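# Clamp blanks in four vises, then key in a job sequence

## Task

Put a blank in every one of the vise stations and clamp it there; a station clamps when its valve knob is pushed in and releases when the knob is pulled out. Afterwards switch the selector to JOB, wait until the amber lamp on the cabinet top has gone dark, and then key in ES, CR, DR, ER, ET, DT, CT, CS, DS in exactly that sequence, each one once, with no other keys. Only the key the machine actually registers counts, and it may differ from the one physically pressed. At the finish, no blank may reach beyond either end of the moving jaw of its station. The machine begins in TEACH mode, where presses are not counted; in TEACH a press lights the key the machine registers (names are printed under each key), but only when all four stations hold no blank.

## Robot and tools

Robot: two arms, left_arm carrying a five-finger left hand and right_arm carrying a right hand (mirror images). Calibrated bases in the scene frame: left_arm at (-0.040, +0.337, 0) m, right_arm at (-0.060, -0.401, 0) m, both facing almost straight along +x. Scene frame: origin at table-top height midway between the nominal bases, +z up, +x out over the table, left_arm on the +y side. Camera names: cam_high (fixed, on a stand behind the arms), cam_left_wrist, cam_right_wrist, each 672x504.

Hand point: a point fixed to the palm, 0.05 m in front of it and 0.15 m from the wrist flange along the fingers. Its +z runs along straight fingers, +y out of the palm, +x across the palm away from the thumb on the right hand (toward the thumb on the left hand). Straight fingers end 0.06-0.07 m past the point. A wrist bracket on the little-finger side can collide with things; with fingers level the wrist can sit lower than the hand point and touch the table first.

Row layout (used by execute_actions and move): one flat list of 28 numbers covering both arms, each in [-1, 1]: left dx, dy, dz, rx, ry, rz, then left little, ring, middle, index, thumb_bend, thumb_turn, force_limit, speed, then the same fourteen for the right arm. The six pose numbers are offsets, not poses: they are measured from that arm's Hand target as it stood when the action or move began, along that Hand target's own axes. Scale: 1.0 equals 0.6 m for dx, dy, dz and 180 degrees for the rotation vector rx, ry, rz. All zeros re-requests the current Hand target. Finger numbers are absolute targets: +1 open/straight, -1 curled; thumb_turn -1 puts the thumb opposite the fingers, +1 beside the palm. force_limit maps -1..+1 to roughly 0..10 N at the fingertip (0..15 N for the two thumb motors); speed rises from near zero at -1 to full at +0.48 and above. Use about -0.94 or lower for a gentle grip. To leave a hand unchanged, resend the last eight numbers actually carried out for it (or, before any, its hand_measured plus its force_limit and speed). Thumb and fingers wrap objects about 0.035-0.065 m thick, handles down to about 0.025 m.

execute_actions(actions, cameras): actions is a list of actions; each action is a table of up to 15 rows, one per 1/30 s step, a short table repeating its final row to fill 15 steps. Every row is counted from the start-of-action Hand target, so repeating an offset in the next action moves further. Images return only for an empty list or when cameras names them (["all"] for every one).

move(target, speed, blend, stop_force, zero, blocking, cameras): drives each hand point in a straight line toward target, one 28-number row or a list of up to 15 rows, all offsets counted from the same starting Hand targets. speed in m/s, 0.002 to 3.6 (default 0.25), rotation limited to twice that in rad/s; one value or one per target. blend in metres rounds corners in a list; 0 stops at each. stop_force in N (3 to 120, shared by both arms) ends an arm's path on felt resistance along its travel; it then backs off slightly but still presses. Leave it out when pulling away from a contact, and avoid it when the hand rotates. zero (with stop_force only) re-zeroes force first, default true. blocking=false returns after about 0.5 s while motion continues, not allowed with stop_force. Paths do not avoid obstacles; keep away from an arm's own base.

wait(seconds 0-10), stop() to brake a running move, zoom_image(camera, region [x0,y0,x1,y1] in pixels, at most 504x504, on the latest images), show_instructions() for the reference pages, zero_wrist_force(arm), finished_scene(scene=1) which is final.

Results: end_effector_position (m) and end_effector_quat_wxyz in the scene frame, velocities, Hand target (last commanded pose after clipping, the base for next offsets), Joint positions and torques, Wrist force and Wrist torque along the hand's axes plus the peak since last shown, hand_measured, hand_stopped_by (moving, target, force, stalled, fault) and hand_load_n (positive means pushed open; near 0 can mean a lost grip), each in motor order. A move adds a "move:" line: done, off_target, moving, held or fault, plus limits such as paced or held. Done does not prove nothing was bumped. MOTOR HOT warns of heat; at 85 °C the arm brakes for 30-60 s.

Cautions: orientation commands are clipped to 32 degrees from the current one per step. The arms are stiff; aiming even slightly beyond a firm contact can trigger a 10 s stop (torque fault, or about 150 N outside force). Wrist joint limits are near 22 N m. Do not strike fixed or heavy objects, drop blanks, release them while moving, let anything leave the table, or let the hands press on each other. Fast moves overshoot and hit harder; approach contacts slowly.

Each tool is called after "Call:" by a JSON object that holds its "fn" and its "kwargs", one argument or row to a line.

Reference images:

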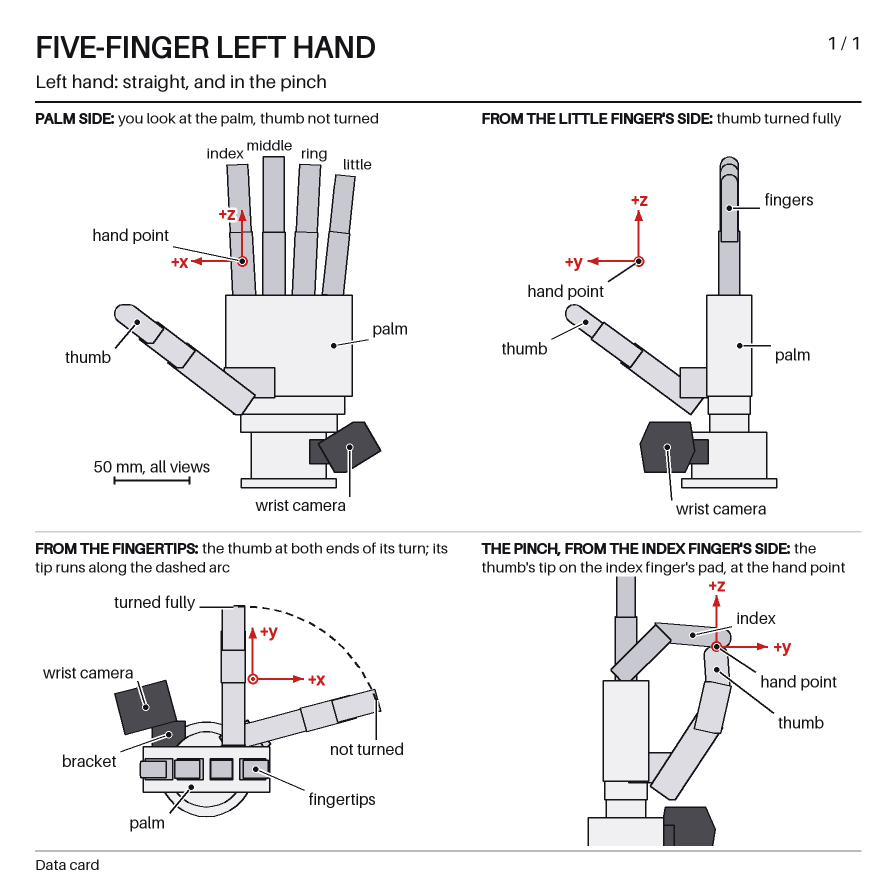

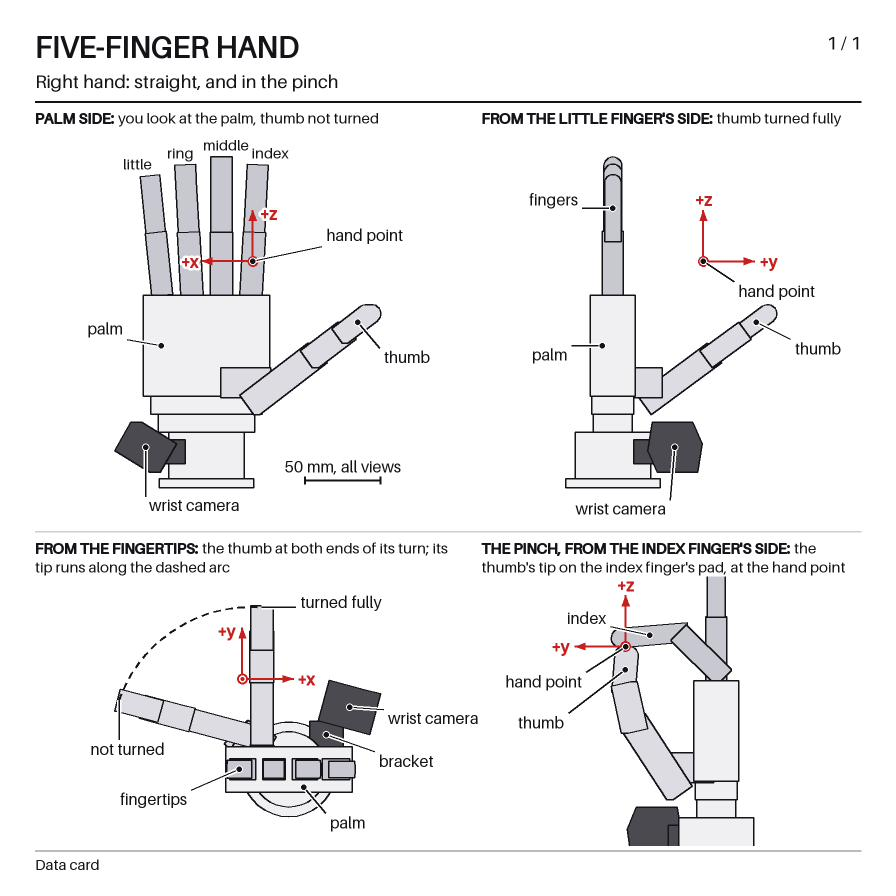

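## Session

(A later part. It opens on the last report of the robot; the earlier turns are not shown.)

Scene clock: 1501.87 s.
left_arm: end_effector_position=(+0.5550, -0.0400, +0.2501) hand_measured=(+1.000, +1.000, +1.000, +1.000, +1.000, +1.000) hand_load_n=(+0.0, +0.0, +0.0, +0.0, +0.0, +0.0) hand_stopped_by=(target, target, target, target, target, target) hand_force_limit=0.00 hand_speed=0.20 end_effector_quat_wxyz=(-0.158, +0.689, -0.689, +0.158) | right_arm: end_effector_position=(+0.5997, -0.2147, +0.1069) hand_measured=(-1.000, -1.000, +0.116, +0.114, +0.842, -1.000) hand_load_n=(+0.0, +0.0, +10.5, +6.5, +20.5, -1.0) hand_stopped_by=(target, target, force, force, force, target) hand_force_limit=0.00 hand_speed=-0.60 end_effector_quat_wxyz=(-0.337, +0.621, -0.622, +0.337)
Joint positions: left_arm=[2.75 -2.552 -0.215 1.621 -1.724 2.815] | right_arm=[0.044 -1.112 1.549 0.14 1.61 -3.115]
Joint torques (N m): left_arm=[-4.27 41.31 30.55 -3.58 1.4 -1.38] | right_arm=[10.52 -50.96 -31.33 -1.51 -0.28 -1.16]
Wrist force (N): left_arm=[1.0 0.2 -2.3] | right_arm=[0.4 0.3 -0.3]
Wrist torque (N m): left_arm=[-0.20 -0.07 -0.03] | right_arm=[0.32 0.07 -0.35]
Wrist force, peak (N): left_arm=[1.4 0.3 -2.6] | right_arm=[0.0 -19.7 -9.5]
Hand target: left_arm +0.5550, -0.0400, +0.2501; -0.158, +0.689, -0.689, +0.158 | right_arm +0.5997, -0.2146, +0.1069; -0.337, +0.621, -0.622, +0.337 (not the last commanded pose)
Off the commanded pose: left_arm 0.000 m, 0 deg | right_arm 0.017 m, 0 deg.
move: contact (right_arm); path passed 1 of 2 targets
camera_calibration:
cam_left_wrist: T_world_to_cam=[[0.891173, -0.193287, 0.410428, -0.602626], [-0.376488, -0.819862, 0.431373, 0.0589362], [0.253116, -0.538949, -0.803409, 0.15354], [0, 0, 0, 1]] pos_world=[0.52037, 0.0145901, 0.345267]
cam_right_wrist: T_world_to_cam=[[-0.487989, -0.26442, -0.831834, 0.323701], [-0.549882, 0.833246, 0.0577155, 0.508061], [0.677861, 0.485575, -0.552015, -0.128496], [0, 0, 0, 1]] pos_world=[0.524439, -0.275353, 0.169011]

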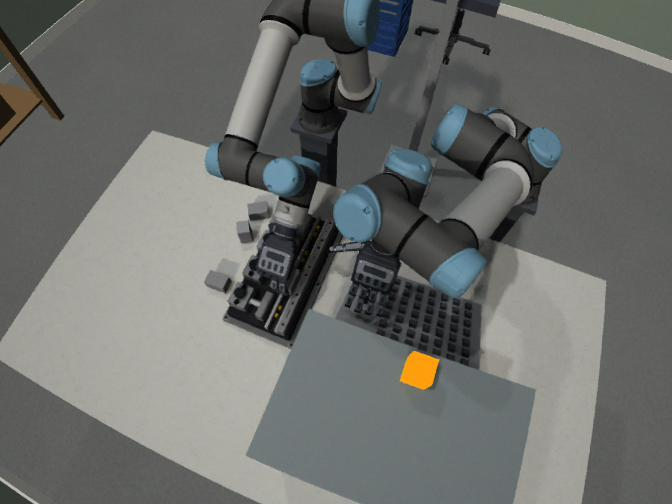

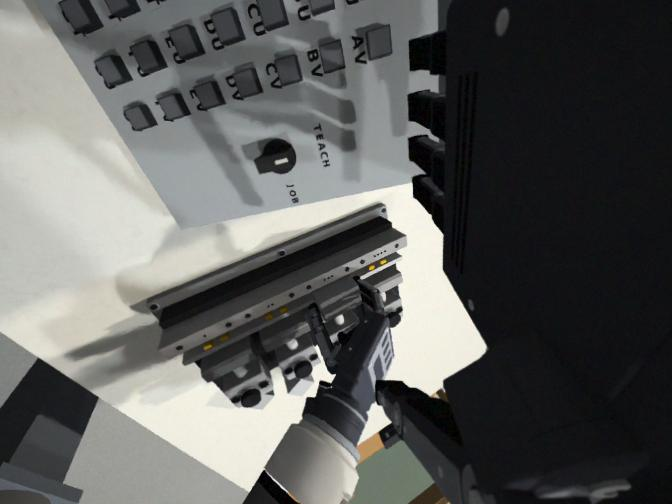

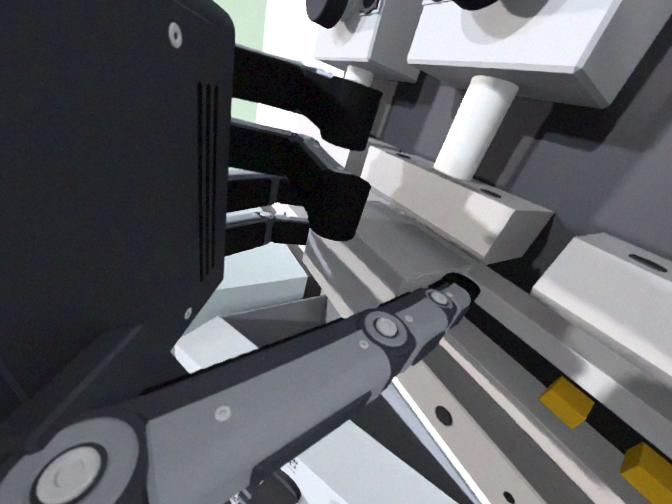

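Call:
{"fn": "execute_actions", "kwargs": {
  "actions": [
    [[0,0,0,0,0,0,1,1,1,1,1,1,0,0.2, 0,0,0,0,0,0,-1,-1,0.44,0.44,1,-1,0,-0.5]],
    [[0,0,0,0,0,0,1,1,1,1,1,1,0,0.2, 0,0,0,0,0,0,-1,-1,0.44,0.44,1,-1,0,-0.5]]
  ],
  "cameras": ["cam_left_wrist", "cam_right_wrist"]
}}

Call:
{"fn": "zoom_image", "kwargs": {
  "camera": "cam_left_wrist",
  "region": [300, 250, 420, 370]
}}

Scene clock: 1519.70 s.
left_arm: end_effector_position=(+0.5550, -0.0400, +0.2501) hand_measured=(+1.000, +1.000, +1.000, +1.000, +1.000, +1.000) hand_load_n=(+0.0, +0.0, +0.0, +0.0, +0.0, +0.0) hand_stopped_by=(target, target, target, target, target, target) hand_force_limit=0.00 hand_speed=0.20 end_effector_quat_wxyz=(-0.158, +0.689, -0.689, +0.158) | right_arm: end_effector_position=(+0.5997, -0.2146, +0.1069) hand_measured=(-1.000, -1.000, +0.440, +0.440, +1.000, -1.000) hand_load_n=(+0.0, +0.0, +0.0, +0.0, +0.0, +0.0) hand_stopped_by=(target, target, target, target, target, target) hand_force_limit=0.00 hand_speed=-0.50 end_effector_quat_wxyz=(-0.337, +0.621, -0.622, +0.337)
Joint positions: left_arm=[2.75 -2.552 -0.215 1.621 -1.724 2.815] | right_arm=[0.044 -1.112 1.549 0.14 1.61 -3.115]
Joint torques (N m): left_arm=[-3.03 41.01 29.76 -3.71 1.45 -1.51] | right_arm=[10.72 -42.27 -22.57 -1.59 -2.1 -1.07]
Wrist force (N): left_arm=[1.1 0.1 -2.1] | right_arm=[0.4 -1.2 -1.0]
Wrist torque (N m): left_arm=[-0.23 -0.08 -0.03] | right_arm=[0.33 0.07 -0.36]
Wrist force, peak (N): left_arm=[1.4 0.1 -2.5] | right_arm=[0.4 -1.4 -0.9]
Hand target: left_arm +0.5550, -0.0400, +0.2501; -0.158, +0.689, -0.689, +0.158 | right_arm +0.5997, -0.2146, +0.1069; -0.337, +0.621, -0.622, +0.337
Off the commanded pose: left_arm 0.000 m, 0 deg | right_arm 0.000 m, 0 deg.
Step readings (end_effector_position of left_arm | right_arm):
0: (+0.5550, -0.0400, +0.2501) | (+0.5997, -0.2146, +0.1069)
1: (+0.5550, -0.0400, +0.2501) | (+0.5997, -0.2146, +0.1069)
2: (+0.5550, -0.0400, +0.2501) | (+0.5997, -0.2146, +0.1069)
4: (+0.5550, -0.0400, +0.2501) | (+0.5997, -0.2146, +0.1069)
8: (+0.5550, -0.0400, +0.2501) | (+0.5997, -0.2146, +0.1069)
15: (+0.5550, -0.0400, +0.2501) | (+0.5997, -0.2146, +0.1069)
16: (+0.5550, -0.0400, +0.2501) | (+0.5997, -0.2146, +0.1069)
17: (+0.5550, -0.0400, +0.2501) | (+0.5997, -0.2146, +0.1069)
19: (+0.5550, -0.0400, +0.2501) | (+0.5997, -0.2146, +0.1069)
23: (+0.5550, -0.0400, +0.2501) | (+0.5997, -0.2146, +0.1069)
30: (+0.5550, -0.0400, +0.2501) | (+0.5997, -0.2146, +0.1069)
camera_calibration:
cam_left_wrist: T_world_to_cam=[[0.891173, -0.193287, 0.410428, -0.602626], [-0.376488, -0.819862, 0.431373, 0.0589362], [0.253116, -0.538949, -0.803409, 0.15354], [0, 0, 0, 1]] pos_world=[0.52037, 0.0145901, 0.345267]
cam_right_wrist: T_world_to_cam=[[-0.487971, -0.264408, -0.831849, 0.323781], [-0.549939, 0.833205, 0.0577612, 0.508066], [0.677828, 0.485652, -0.551988, -0.128407], [0, 0, 0, 1]] pos_world=[0.524439, -0.275352, 0.169111]
Images, in order (width x height): cam_left_wrist 672x504, cam_right_wrist 672x504.

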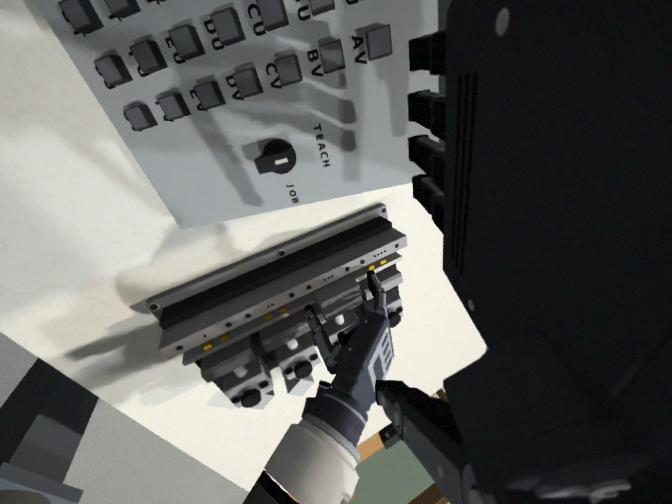

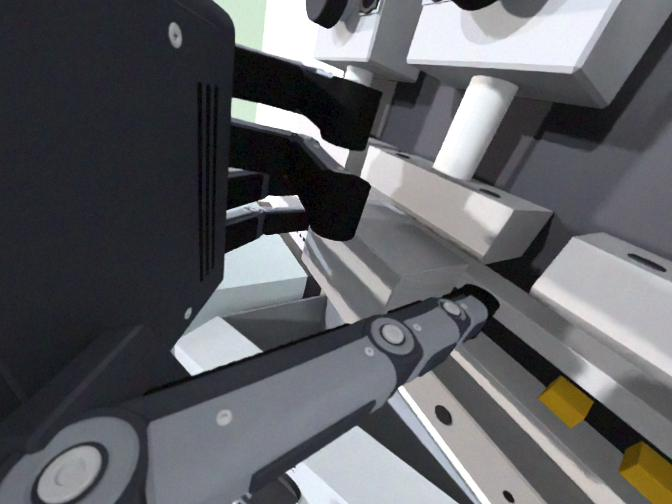

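Scaled by 4.200 from the camera's 672x504 image, which has a finer 960x720 frame.

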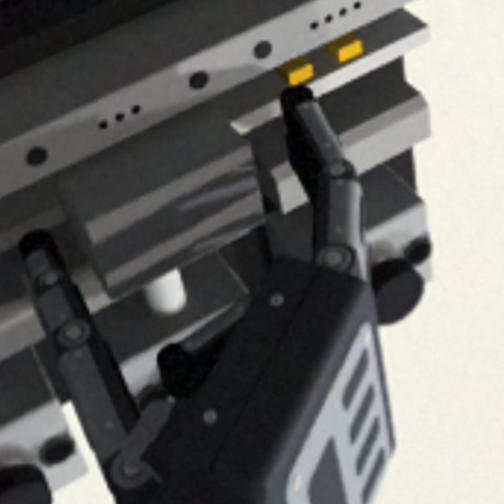

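Call:
{"fn": "move", "kwargs": {
  "target": [
    [0, 0, 0, 0, 0, 0, 1, 1, 1, 1, 1, 1, 0, 0.2, 0, -0.1118, -0.0726, 0, 0, 0, -1, -1, 0.44, 0.44, 1, -1, 0, -0.5],
    [0, 0, 0, 0, 0, 0, 1, 1, 1, 1, 1, 1, 0, 0.2, 0.1848, -0.0602, -0.1923, -0.3167, 0, 0, -1, -1, -1, 1, 1, -1, 0, 0.2]
  ],
  "speed": [0.15, 0.25],
  "blend": [0.01, 0],
  "cameras": ["cam_left_wrist", "cam_right_wrist"]
}}

Call:
{"fn": "zoom_image", "kwargs": {
  "camera": "cam_left_wrist",
  "region": [240, 220, 440, 400]
}}

Call:
{"fn": "zoom_image", "kwargs": {
  "camera": "cam_right_wrist",
  "region": [230, 60, 530, 300]
}}

Scene clock: 1542.87 s.
left_arm: end_effector_position=(+0.5550, -0.0400, +0.2501) hand_measured=(+1.000, +1.000, +1.000, +1.000, +1.000, +1.000) hand_load_n=(+0.0, -0.5, +0.0, +0.0, +0.0, +0.0) hand_stopped_by=(target, target, target, target, target, target) hand_force_limit=0.00 hand_speed=0.20 end_effector_quat_wxyz=(-0.158, +0.689, -0.689, +0.158) | right_arm: end_effector_position=(+0.5226, -0.3255, +0.2001) hand_measured=(-1.000, -1.000, -1.000, +1.000, +1.000, -1.000) hand_load_n=(+0.0, +0.0, +0.0, +0.0, +0.0, +0.0) hand_stopped_by=(target, target, target, target, target, target) hand_force_limit=0.00 hand_speed=0.20 end_effector_quat_wxyz=(+0.000, +0.707, -0.708, -0.001)
Joint positions: left_arm=[2.75 -2.552 -0.215 1.621 -1.724 2.815] | right_arm=[-0.142 -0.647 0.567 1.652 1.57 -3.28]
Joint torques (N m): left_arm=[-0.88 41.26 29.91 -3.67 1.43 -1.52] | right_arm=[-9.57 -35.62 -29.91 4.2 2.06 -1.32]
Wrist force (N): left_arm=[1.1 0.3 -1.8] | right_arm=[-0.5 -1.2 -0.5]
Wrist torque (N m): left_arm=[-0.22 -0.07 -0.04] | right_arm=[0.18 0.25 -0.10]
Wrist force, peak (N): left_arm=[1.5 0.2 -2.6] | right_arm=[-0.2 -1.9 -1.2]
Hand target: left_arm +0.5550, -0.0400, +0.2501; -0.158, +0.689, -0.689, +0.158 | right_arm +0.5226, -0.3255, +0.2001; +0.000, +0.707, -0.708, -0.001
Off the commanded pose: left_arm 0.000 m, 0 deg | right_arm 0.000 m, 0 deg.
move: done
camera_calibration:
cam_left_wrist: T_world_to_cam=[[0.891173, -0.193287, 0.410428, -0.602626], [-0.376488, -0.819862, 0.431373, 0.0589362], [0.253116, -0.538949, -0.803409, 0.15354], [0, 0, 0, 1]] pos_world=[0.52037, 0.0145901, 0.345267]
cam_right_wrist: T_world_to_cam=[[-0.963372, -0.264528, -0.044047, 0.425005], [-0.251175, 0.832522, 0.493779, 0.309037], [-0.0939482, 0.486756, -0.868471, 0.49613], [0, 0, 0, 1]] pos_world=[0.53367, -0.386349, 0.296998]
Images, in order (width x height): cam_left_wrist 672x504, cam_right_wrist 672x504.

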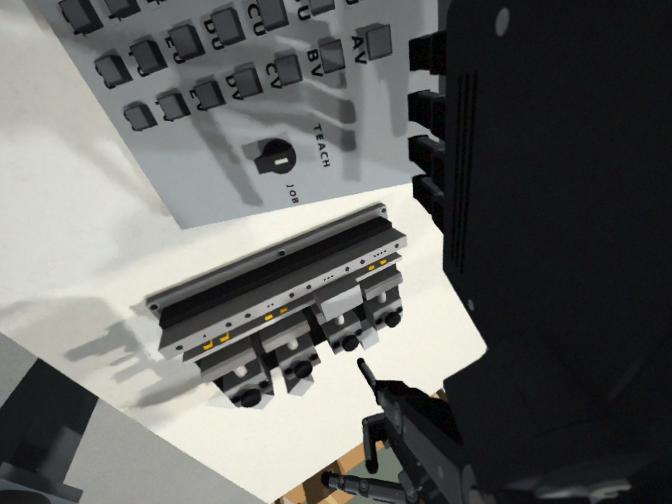

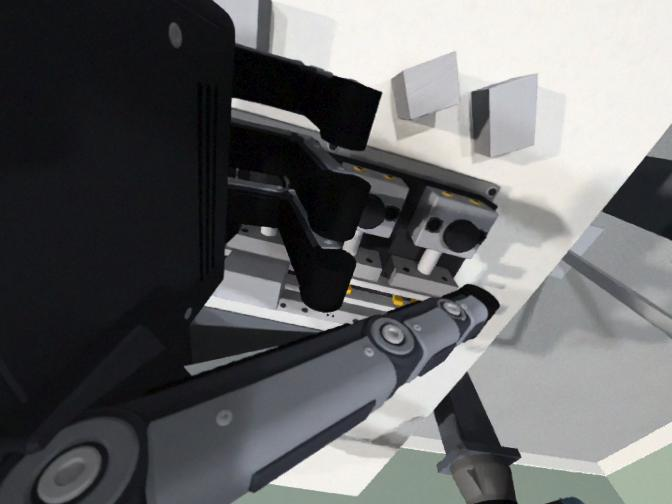

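Scaled by 2.520 from the camera's 672x504 image, which has a finer 960x720 frame.

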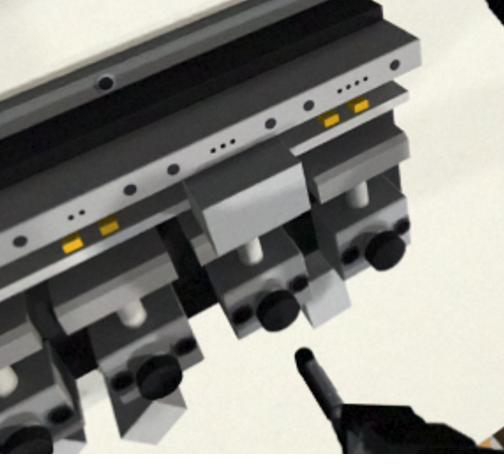

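Scaled by 1.680 from the camera's 672x504 image, which has a finer 960x720 frame.

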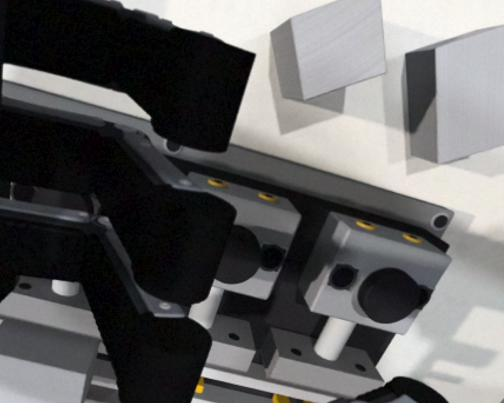

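Call:
{"fn": "move", "kwargs": {
  "target": [0, 0, 0, 0, 0, 0, 1, 1, 1, 1, 1, 1, 0, 0.2, 0, 0, 0.0333, 0, 0, 0, -1, -1, -1, 1, 1, -1, 0, 0.2],
  "speed": 0.1,
  "stop_force": 6,
  "cameras": ["cam_left_wrist", "cam_high"]
}}

Call:
{"fn": "zoom_image", "kwargs": {
  "camera": "cam_left_wrist",
  "region": [300, 300, 400, 400]
}}

Call:
{"fn": "zoom_image", "kwargs": {
  "camera": "cam_high",
  "region": [220, 220, 300, 300]
}}

Scene clock: 1559.37 s.
left_arm: end_effector_position=(+0.5550, -0.0400, +0.2501) hand_measured=(+1.000, +1.000, +1.000, +1.000, +1.000, +1.000) hand_load_n=(+0.0, +0.0, +0.0, +0.0, +0.5, +0.0) hand_stopped_by=(target, target, target, target, target, target) hand_force_limit=0.00 hand_speed=0.20 end_effector_quat_wxyz=(-0.158, +0.689, -0.689, +0.158) | right_arm: end_effector_position=(+0.5226, -0.3255, +0.1801) hand_measured=(-1.000, -1.000, -1.000, +1.000, +1.000, -1.000) hand_load_n=(+0.0, +0.0, +0.0, +0.0, -0.5, +0.0) hand_stopped_by=(target, target, target, target, target, target) hand_force_limit=0.00 hand_speed=0.20 end_effector_quat_wxyz=(+0.000, +0.707, -0.708, -0.001)
Joint positions: left_arm=[2.75 -2.552 -0.215 1.621 -1.724 2.815] | right_arm=[-0.142 -0.651 0.626 1.597 1.57 -3.28]
Joint torques (N m): left_arm=[0.23 41.79 29.6 -3.54 1.41 -1.5] | right_arm=[10.56 -67.06 -2.53 0.29 -2.16 0.6]
Wrist force (N): left_arm=[0.8 0.4 -2.1] | right_arm=[-0.5 -1.2 -0.8]
Wrist torque (N m): left_arm=[-0.19 -0.04 -0.05] | right_arm=[0.20 0.26 -0.10]
Wrist force, peak (N): left_arm=[0.8 0.1 -2.7] | right_arm=[-0.5 -1.4 -0.9]
Hand target: left_arm +0.5550, -0.0400, +0.2501; -0.158, +0.689, -0.689, +0.158 | right_arm +0.5226, -0.3255, +0.1801; +0.000, +0.707, -0.708, -0.001
Off the commanded pose: left_arm 0.000 m, 0 deg | right_arm 0.000 m, 0 deg.
move: done
camera_calibration:
cam_left_wrist: T_world_to_cam=[[0.891173, -0.193287, 0.410428, -0.602626], [-0.376488, -0.819862, 0.431373, 0.0589362], [0.253116, -0.538949, -0.803409, 0.15354], [0, 0, 0, 1]] pos_world=[0.52037, 0.0145901, 0.345267]
Images, in order (width x height): cam_high 672x504, cam_left_wrist 672x504.

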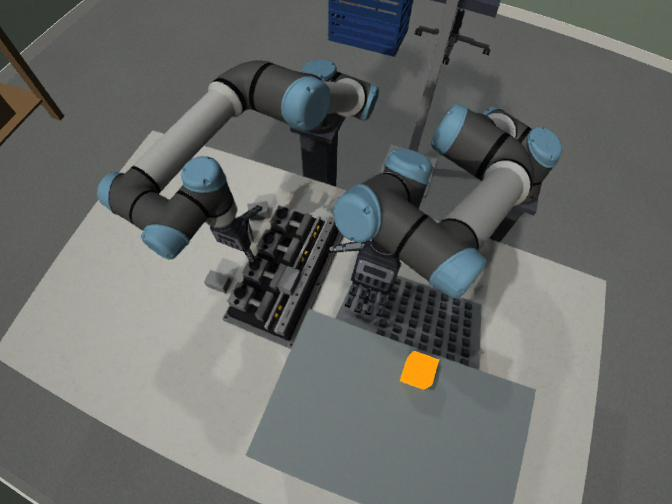

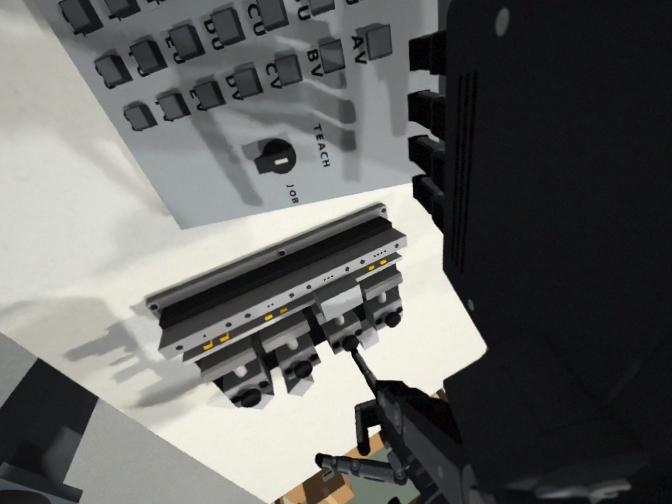

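Scaled by 5.040 from the camera's 672x504 image, which has a finer 960x720 frame.

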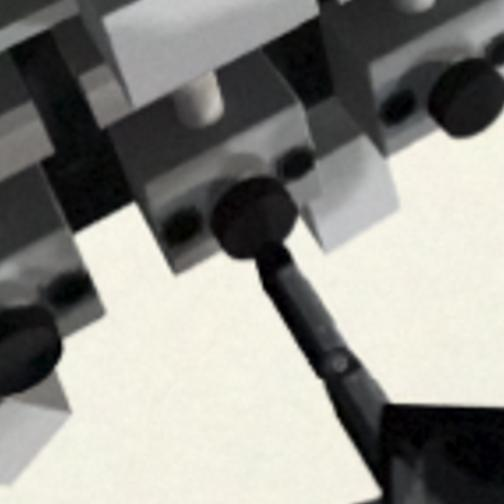

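Scaled by 6.300 from the camera's 672x504 image, which has a finer 960x720 frame.

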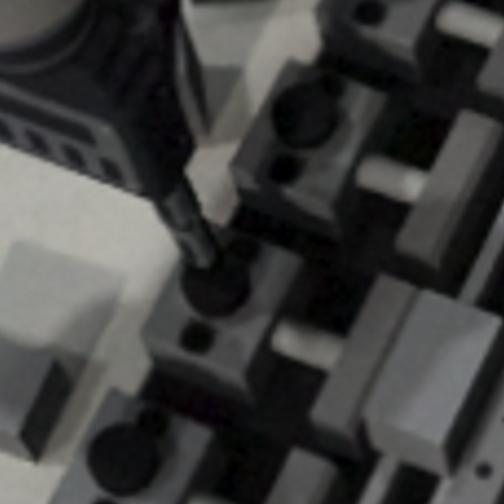

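Call:
{"fn": "move", "kwargs": {
  "target": [0, 0, 0, 0, 0, 0, 1, 1, 1, 1, 1, 1, 0, 0.2, -0.003, 0, 0.04, 0, 0, 0, -1, -1, -1, 1, 1, -1, 0, 0.2],
  "speed": 0.02,
  "stop_force": 15,
  "cameras": ["cam_left_wrist", "cam_high"]
}}

Call:
{"fn": "zoom_image", "kwargs": {
  "camera": "cam_left_wrist",
  "region": [300, 270, 420, 390]
}}

Call:
{"fn": "zoom_image", "kwargs": {
  "camera": "cam_high",
  "region": [220, 220, 300, 300]
}}

Scene clock: 1571.00 s.
left_arm: end_effector_position=(+0.5550, -0.0400, +0.2501) hand_measured=(+1.000, +1.000, +1.000, +1.000, +1.000, +1.000) hand_load_n=(+0.0, +0.0, +0.0, +0.0, +0.0, +0.0) hand_stopped_by=(target, target, target, target, target, target) hand_force_limit=0.00 hand_speed=0.20 end_effector_quat_wxyz=(-0.158, +0.689, -0.689, +0.158) | right_arm: end_effector_position=(+0.5226, -0.3245, +0.1673) hand_measured=(-1.000, -1.000, -1.000, +1.000, +1.000, -1.000) hand_load_n=(+0.0, +0.0, +0.0, +0.0, -0.5, +0.0) hand_stopped_by=(target, target, target, target, target, target) hand_force_limit=0.00 hand_speed=0.20 end_effector_quat_wxyz=(+0.000, +0.707, -0.707, -0.001)
Joint positions: left_arm=[2.75 -2.552 -0.215 1.621 -1.724 2.815] | right_arm=[-0.14 -0.652 0.659 1.564 1.57 -3.278]
Joint torques (N m): left_arm=[2.66 41.47 29.46 -3.51 1.48 -1.5] | right_arm=[-8.91 -34.49 -25.84 3.44 -0.77 -0.8]
Wrist force (N): left_arm=[0.9 0.1 -1.9] | right_arm=[1.5 -2.1 -12.4]
Wrist torque (N m): left_arm=[-0.24 -0.04 -0.03] | right_arm=[0.96 0.34 0.01]
Wrist force, peak (N): left_arm=[1.3 0.1 -2.6] | right_arm=[3.1 -2.9 -27.8]
Hand target: left_arm +0.5550, -0.0400, +0.2501; -0.158, +0.689, -0.689, +0.158 | right_arm +0.5226, -0.3245, +0.1674; +0.000, +0.707, -0.708, -0.001 (not the last commanded pose)
Off the commanded pose: left_arm 0.000 m, 0 deg | right_arm 0.011 m, 0 deg.
move: contact (right_arm)
camera_calibration:
cam_left_wrist: T_world_to_cam=[[0.891173, -0.193287, 0.410428, -0.602626], [-0.376488, -0.819862, 0.431373, 0.0589362], [0.253116, -0.538949, -0.803409, 0.15354], [0, 0, 0, 1]] pos_world=[0.52037, 0.0145901, 0.345267]
Images, in order (width x height): cam_high 672x504, cam_left_wrist 672x504.

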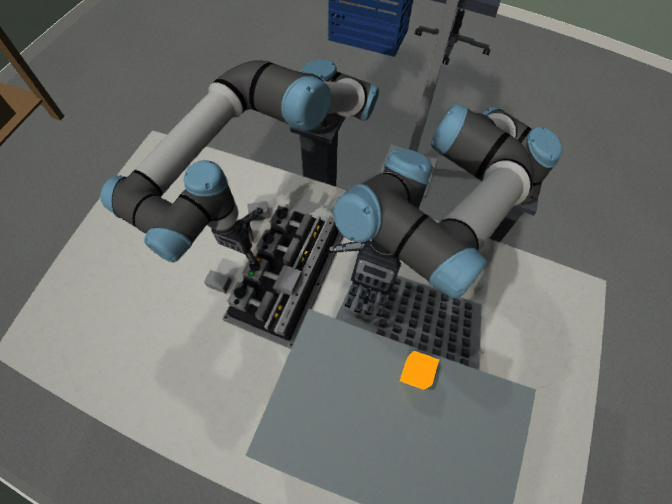

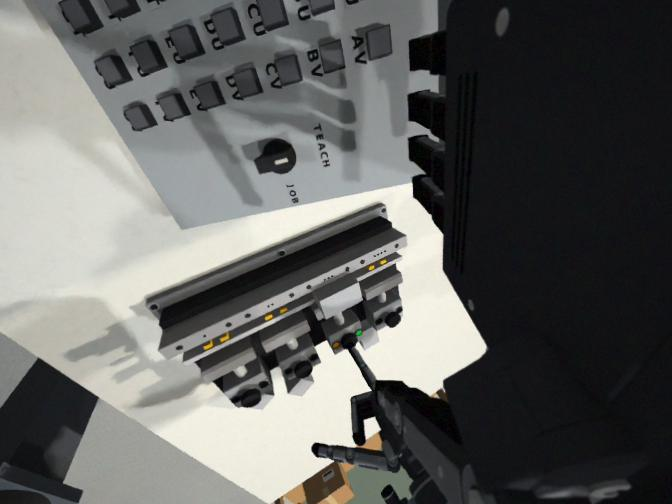

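Scaled by 4.200 from the camera's 672x504 image, which has a finer 960x720 frame.

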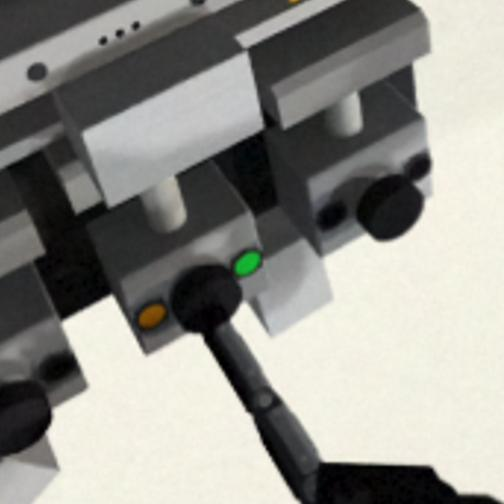

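Scaled by 6.300 from the camera's 672x504 image, which has a finer 960x720 frame.

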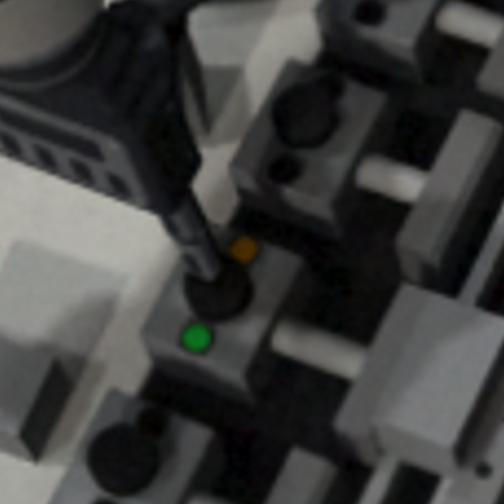

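Call:
{"fn": "move", "kwargs": {
  "target": [0, 0, 0, 0, 0, 0, 1, 1, 1, 1, 1, 1, 0, 0.2, 0, 0, -0.09, 0, 0, 0, -1, -1, -1, 1, 1, -1, 0, 0.2],
  "speed": 0.15,
  "cameras": ["cam_left_wrist", "cam_high"]
}}

Call:
{"fn": "zoom_image", "kwargs": {
  "camera": "cam_left_wrist",
  "region": [300, 270, 420, 390]
}}

Call:
{"fn": "zoom_image", "kwargs": {
  "camera": "cam_high",
  "region": [220, 200, 320, 300]
}}

Scene clock: 1579.77 s.
left_arm: end_effector_position=(+0.5550, -0.0400, +0.2501) hand_measured=(+1.000, +1.000, +1.000, +1.000, +1.000, +1.000) hand_load_n=(+0.0, +0.0, +0.0, +0.0, +0.0, -0.5) hand_stopped_by=(target, target, target, target, target, target) hand_force_limit=0.00 hand_speed=0.20 end_effector_quat_wxyz=(-0.158, +0.689, -0.689, +0.158) | right_arm: end_effector_position=(+0.5226, -0.3246, +0.2213) hand_measured=(-1.000, -1.000, -1.000, +1.000, +1.000, -1.000) hand_load_n=(+0.0, +0.0, +0.0, +0.0, +0.0, +0.0) hand_stopped_by=(target, target, target, target, target, target) hand_force_limit=0.00 hand_speed=0.20 end_effector_quat_wxyz=(+0.000, +0.707, -0.708, -0.001)
Joint positions: left_arm=[2.75 -2.552 -0.215 1.621 -1.724 2.815] | right_arm=[-0.14 -0.636 0.491 1.716 1.57 -3.278]
Joint torques (N m): left_arm=[3.98 41.68 29.44 -3.53 1.44 -1.41] | right_arm=[10.67 -33.91 -33.01 4.3 2.07 -0.78]
Wrist force (N): left_arm=[0.7 0.4 -2.1] | right_arm=[-0.4 -1.3 -0.8]
Wrist torque (N m): left_arm=[-0.19 -0.03 -0.06] | right_arm=[0.20 0.25 -0.09]
Wrist force, peak (N): left_arm=[1.6 0.1 -2.4] | right_arm=[1.5 -2.0 -12.7]
Hand target: left_arm +0.5550, -0.0400, +0.2501; -0.158, +0.689, -0.689, +0.158 | right_arm +0.5226, -0.3246, +0.2214; +0.000, +0.707, -0.708, -0.001
Off the commanded pose: left_arm 0.000 m, 0 deg | right_arm 0.000 m, 0 deg.
move: done
camera_calibration:
cam_left_wrist: T_world_to_cam=[[0.891173, -0.193287, 0.410428, -0.602626], [-0.376488, -0.819862, 0.431373, 0.0589362], [0.253116, -0.538949, -0.803409, 0.15354], [0, 0, 0, 1]] pos_world=[0.52037, 0.0145901, 0.345267]
Images, in order (width x height): cam_high 672x504, cam_left_wrist 672x504.

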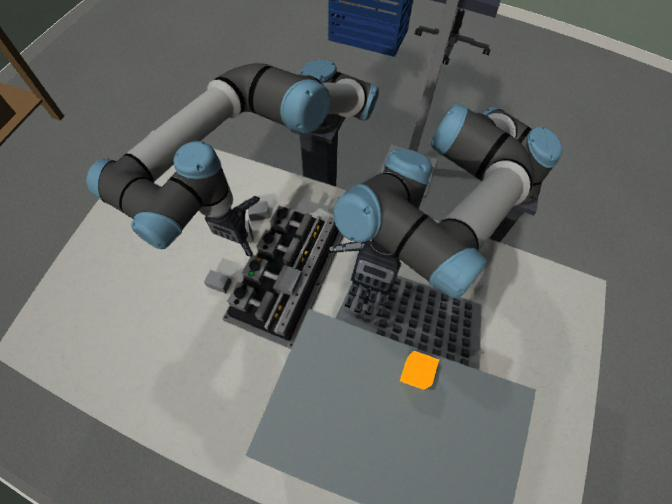

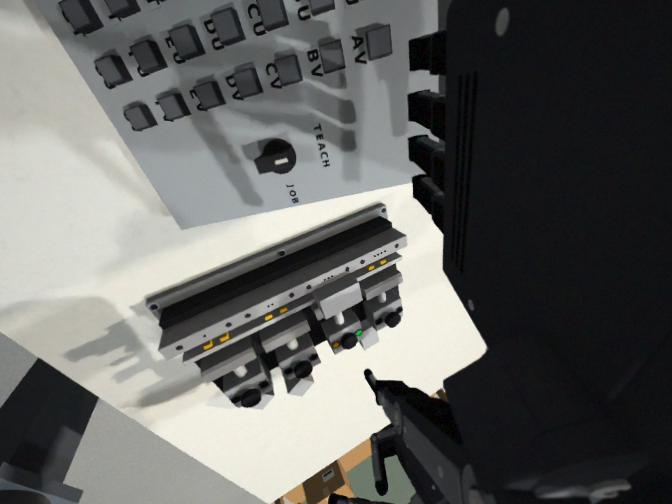

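Scaled by 4.200 from the camera's 672x504 image, which has a finer 960x720 frame.

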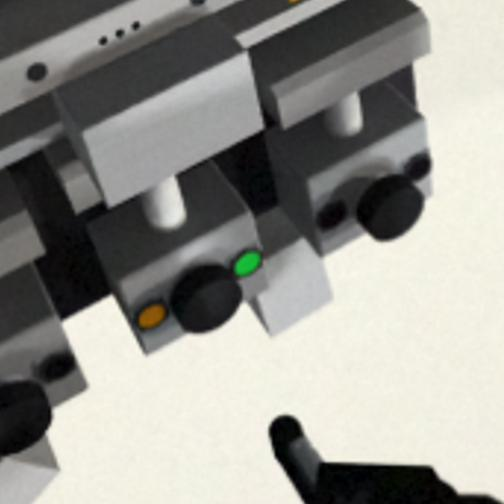

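Scaled by 5.040 from the camera's 672x504 image, which has a finer 960x720 frame.

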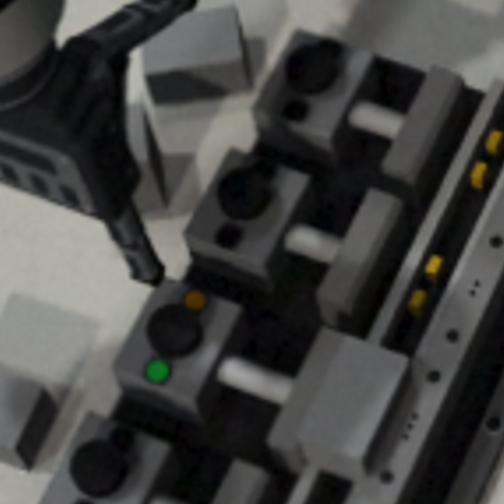

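Call:
{"fn": "move", "kwargs": {
  "target": [0, 0, 0, 0, 0, 0, 1, 1, 1, 1, 1, 1, 0, 0.2, 0.1398, 0.0843, 0.1523, 0.3052, -0.1022, -0.1881, -1, -1, 0.3, 0.3, 0.8, -1, 0, 0.2],
  "speed": 0.25,
  "cameras": ["cam_high", "cam_right_wrist"]
}}

Call:
{"fn": "zoom_image", "kwargs": {
  "camera": "cam_right_wrist",
  "region": [290, 140, 590, 400]
}}

Call:
{"fn": "zoom_image", "kwargs": {
  "camera": "cam_high",
  "region": [190, 180, 290, 280]
}}

Scene clock: 1633.63 s.
left_arm: end_effector_position=(+0.5550, -0.0400, +0.2501) hand_measured=(+1.000, +1.000, +1.000, +1.000, +1.000, +1.000) hand_load_n=(+0.5, +0.0, +0.0, +0.0, +0.0, +0.0) hand_stopped_by=(target, target, target, target, target, target) hand_force_limit=0.00 hand_speed=0.20 end_effector_quat_wxyz=(-0.158, +0.689, -0.689, +0.158) | right_arm: end_effector_position=(+0.4719, -0.4083, +0.1300) hand_measured=(-1.000, -1.000, +0.300, +0.300, +0.800, -1.000) hand_load_n=(+0.0, +0.0, +0.0, +0.0, +0.0, +0.0) hand_stopped_by=(target, target, target, target, target, target) hand_force_limit=0.00 hand_speed=0.20 end_effector_quat_wxyz=(-0.427, +0.786, -0.393, +0.213)
Joint positions: left_arm=[2.75 -2.552 -0.215 1.621 -1.724 2.815] | right_arm=[-0.643 -1.176 1.706 0.632 0.636 -4.218]
Joint torques (N m): left_arm=[5.28 42.28 29.2 -3.54 1.38 -1.5] | right_arm=[-11.5 -18.12 0.09 3.74 -3.74 -1.21]
Wrist force (N): left_arm=[0.9 0.3 -2.4] | right_arm=[0.1 -1.1 -0.8]
Wrist torque (N m): left_arm=[-0.18 -0.05 -0.05] | right_arm=[0.31 0.09 -0.27]
Wrist force, peak (N): left_arm=[1.1 0.4 -2.8] | right_arm=[-2.2 -1.4 -1.0]
Hand target: left_arm +0.5550, -0.0400, +0.2501; -0.158, +0.689, -0.689, +0.158 | right_arm +0.4719, -0.4083, +0.1300; -0.427, +0.786, -0.393, +0.213
Off the commanded pose: left_arm 0.000 m, 0 deg | right_arm 0.000 m, 0 deg.
move: done
camera_calibration:
cam_right_wrist: T_world_to_cam=[[-0.230504, -0.504157, -0.832282, 0.00994098], [-0.940629, 0.33446, 0.0579112, 0.578457], [0.249169, 0.796217, -0.551319, 0.394029], [0, 0, 0, 1]] pos_world=[0.448226, -0.502192, 0.19201]
Images, in order (width x height): cam_high 672x504, cam_right_wrist 672x504.

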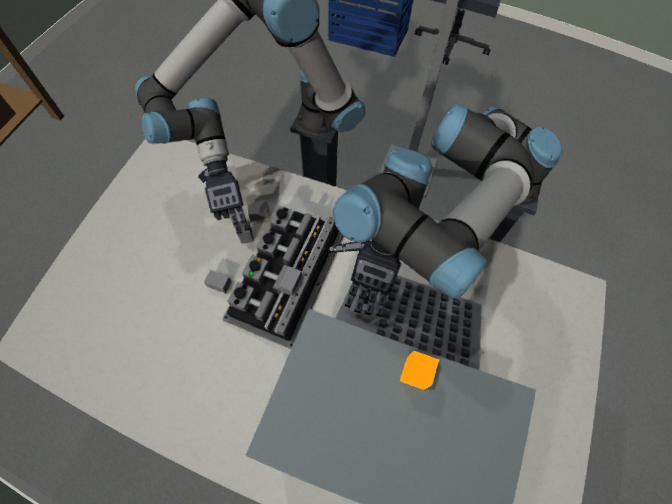

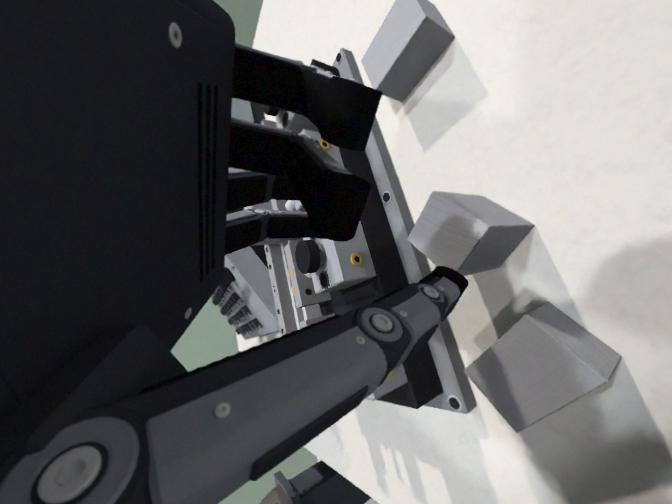

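Scaled by 1.680 from the camera's 672x504 image, which has a finer 960x720 frame.

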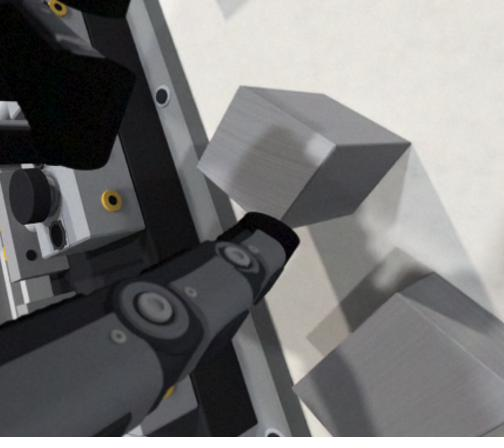

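Scaled by 5.040 from the camera's 672x504 image, which has a finer 960x720 frame.

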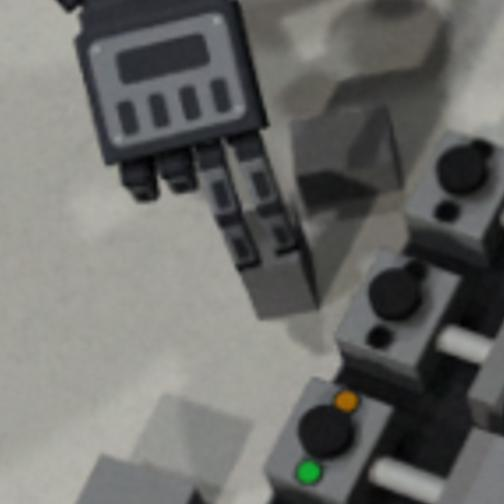

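Call:
{"fn": "move", "kwargs": {
  "target": [
    [0, 0, 0, 0, 0, 0, 1, 1, 1, 1, 1, 1, 0, 0.2, 0.0185, -0.0032, 0.0048, 0, 0.0186, 0.0121, -1, -1, 0.3, 0.3, 0.8, -1, 0, 0.2],
    [0, 0, 0, 0, 0, 0, 1, 1, 1, 1, 1, 1, 0, 0.2, 0.0185, 0.1163, 0.0825, 0, 0.0186, 0.0121, -1, -1, 0.3, 0.3, 0.8, -1, 0, 0.2]
  ],
  "speed": 0.08,
  "stop_force": 8,
  "cameras": ["cam_high", "cam_right_wrist"]
}}

Call:
{"fn": "zoom_image", "kwargs": {
  "camera": "cam_right_wrist",
  "region": [290, 140, 590, 400]
}}

Call:
{"fn": "zoom_image", "kwargs": {
  "camera": "cam_high",
  "region": [190, 180, 290, 280]
}}

Scene clock: 1670.70 s.
left_arm: end_effector_position=(+0.5550, -0.0400, +0.2501) hand_measured=(+1.000, +1.000, +1.000, +1.000, +1.000, +1.000) hand_load_n=(+0.0, +0.0, +0.0, +0.0, +0.0, +0.0) hand_stopped_by=(target, target, target, target, target, target) hand_force_limit=0.00 hand_speed=0.20 end_effector_quat_wxyz=(-0.158, +0.689, -0.689, +0.158) | right_arm: end_effector_position=(+0.4812, -0.4150, +0.0445) hand_measured=(-1.000, -1.000, +0.300, +0.300, +0.800, -1.000) hand_load_n=(+0.0, +0.0, +0.0, +0.0, +0.0, +0.0) hand_stopped_by=(target, target, target, target, target, target) hand_force_limit=0.00 hand_speed=0.20 end_effector_quat_wxyz=(-0.419, +0.772, -0.420, +0.227)
Joint positions: left_arm=[2.75 -2.552 -0.215 1.621 -1.724 2.815] | right_arm=[-0.638 -1.075 1.792 0.358 0.668 -4.107]
Joint torques (N m): left_arm=[6.74 42.37 28.83 -3.53 1.49 -1.48] | right_arm=[10.62 -20.18 0.96 -0.38 1.31 1.42]
Wrist force (N): left_arm=[1.0 0.2 -2.0] | right_arm=[0.3 -0.8 -0.8]
Wrist torque (N m): left_arm=[-0.22 -0.06 -0.04] | right_arm=[0.34 0.05 -0.35]
Wrist force, peak (N): left_arm=[1.4 0.1 -2.5] | right_arm=[0.3 -1.7 -1.2]
Hand target: left_arm +0.5550, -0.0400, +0.2501; -0.158, +0.689, -0.689, +0.158 | right_arm +0.4812, -0.4150, +0.0445; -0.419, +0.772, -0.420, +0.227
Off the commanded pose: left_arm 0.000 m, 0 deg | right_arm 0.000 m, 0 deg.
move: done
camera_calibration:
cam_right_wrist: T_world_to_cam=[[-0.264965, -0.486913, -0.832292, -0.0386801], [-0.915124, 0.398991, 0.0579147, 0.608975], [0.303878, 0.776996, -0.551304, 0.315565], [0, 0, 0, 1]] pos_world=[0.451146, -0.507002, 0.10651]
Images, in order (width x height): cam_high 672x504, cam_right_wrist 672x504.

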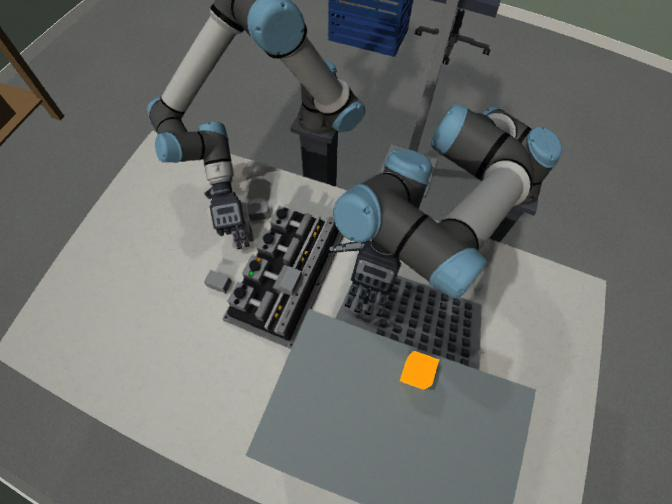

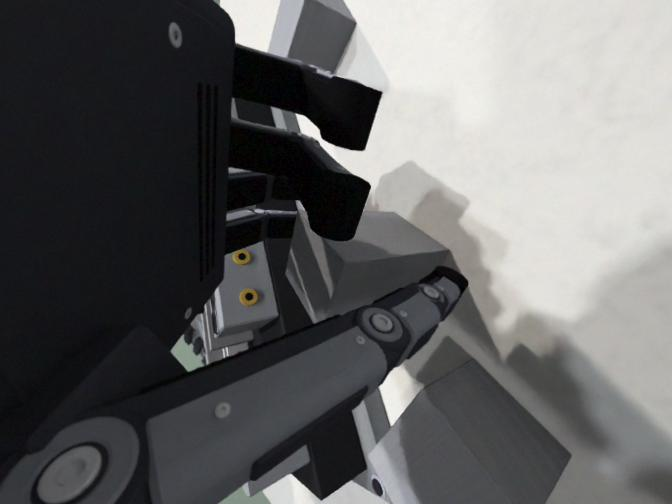

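Scaled by 1.680 from the camera's 672x504 image, which has a finer 960x720 frame.

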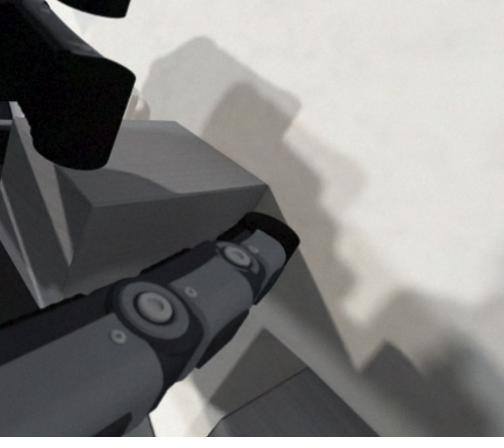

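Scaled by 5.040 from the camera's 672x504 image, which has a finer 960x720 frame.

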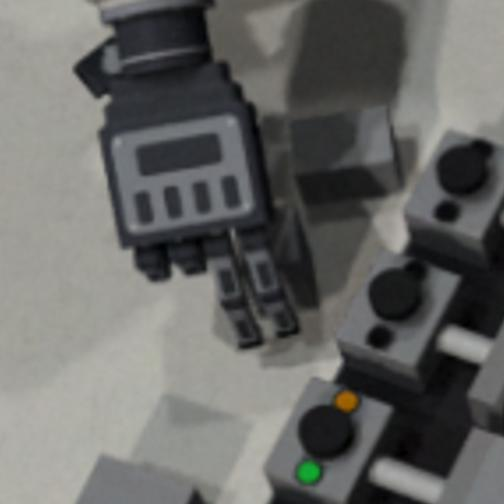

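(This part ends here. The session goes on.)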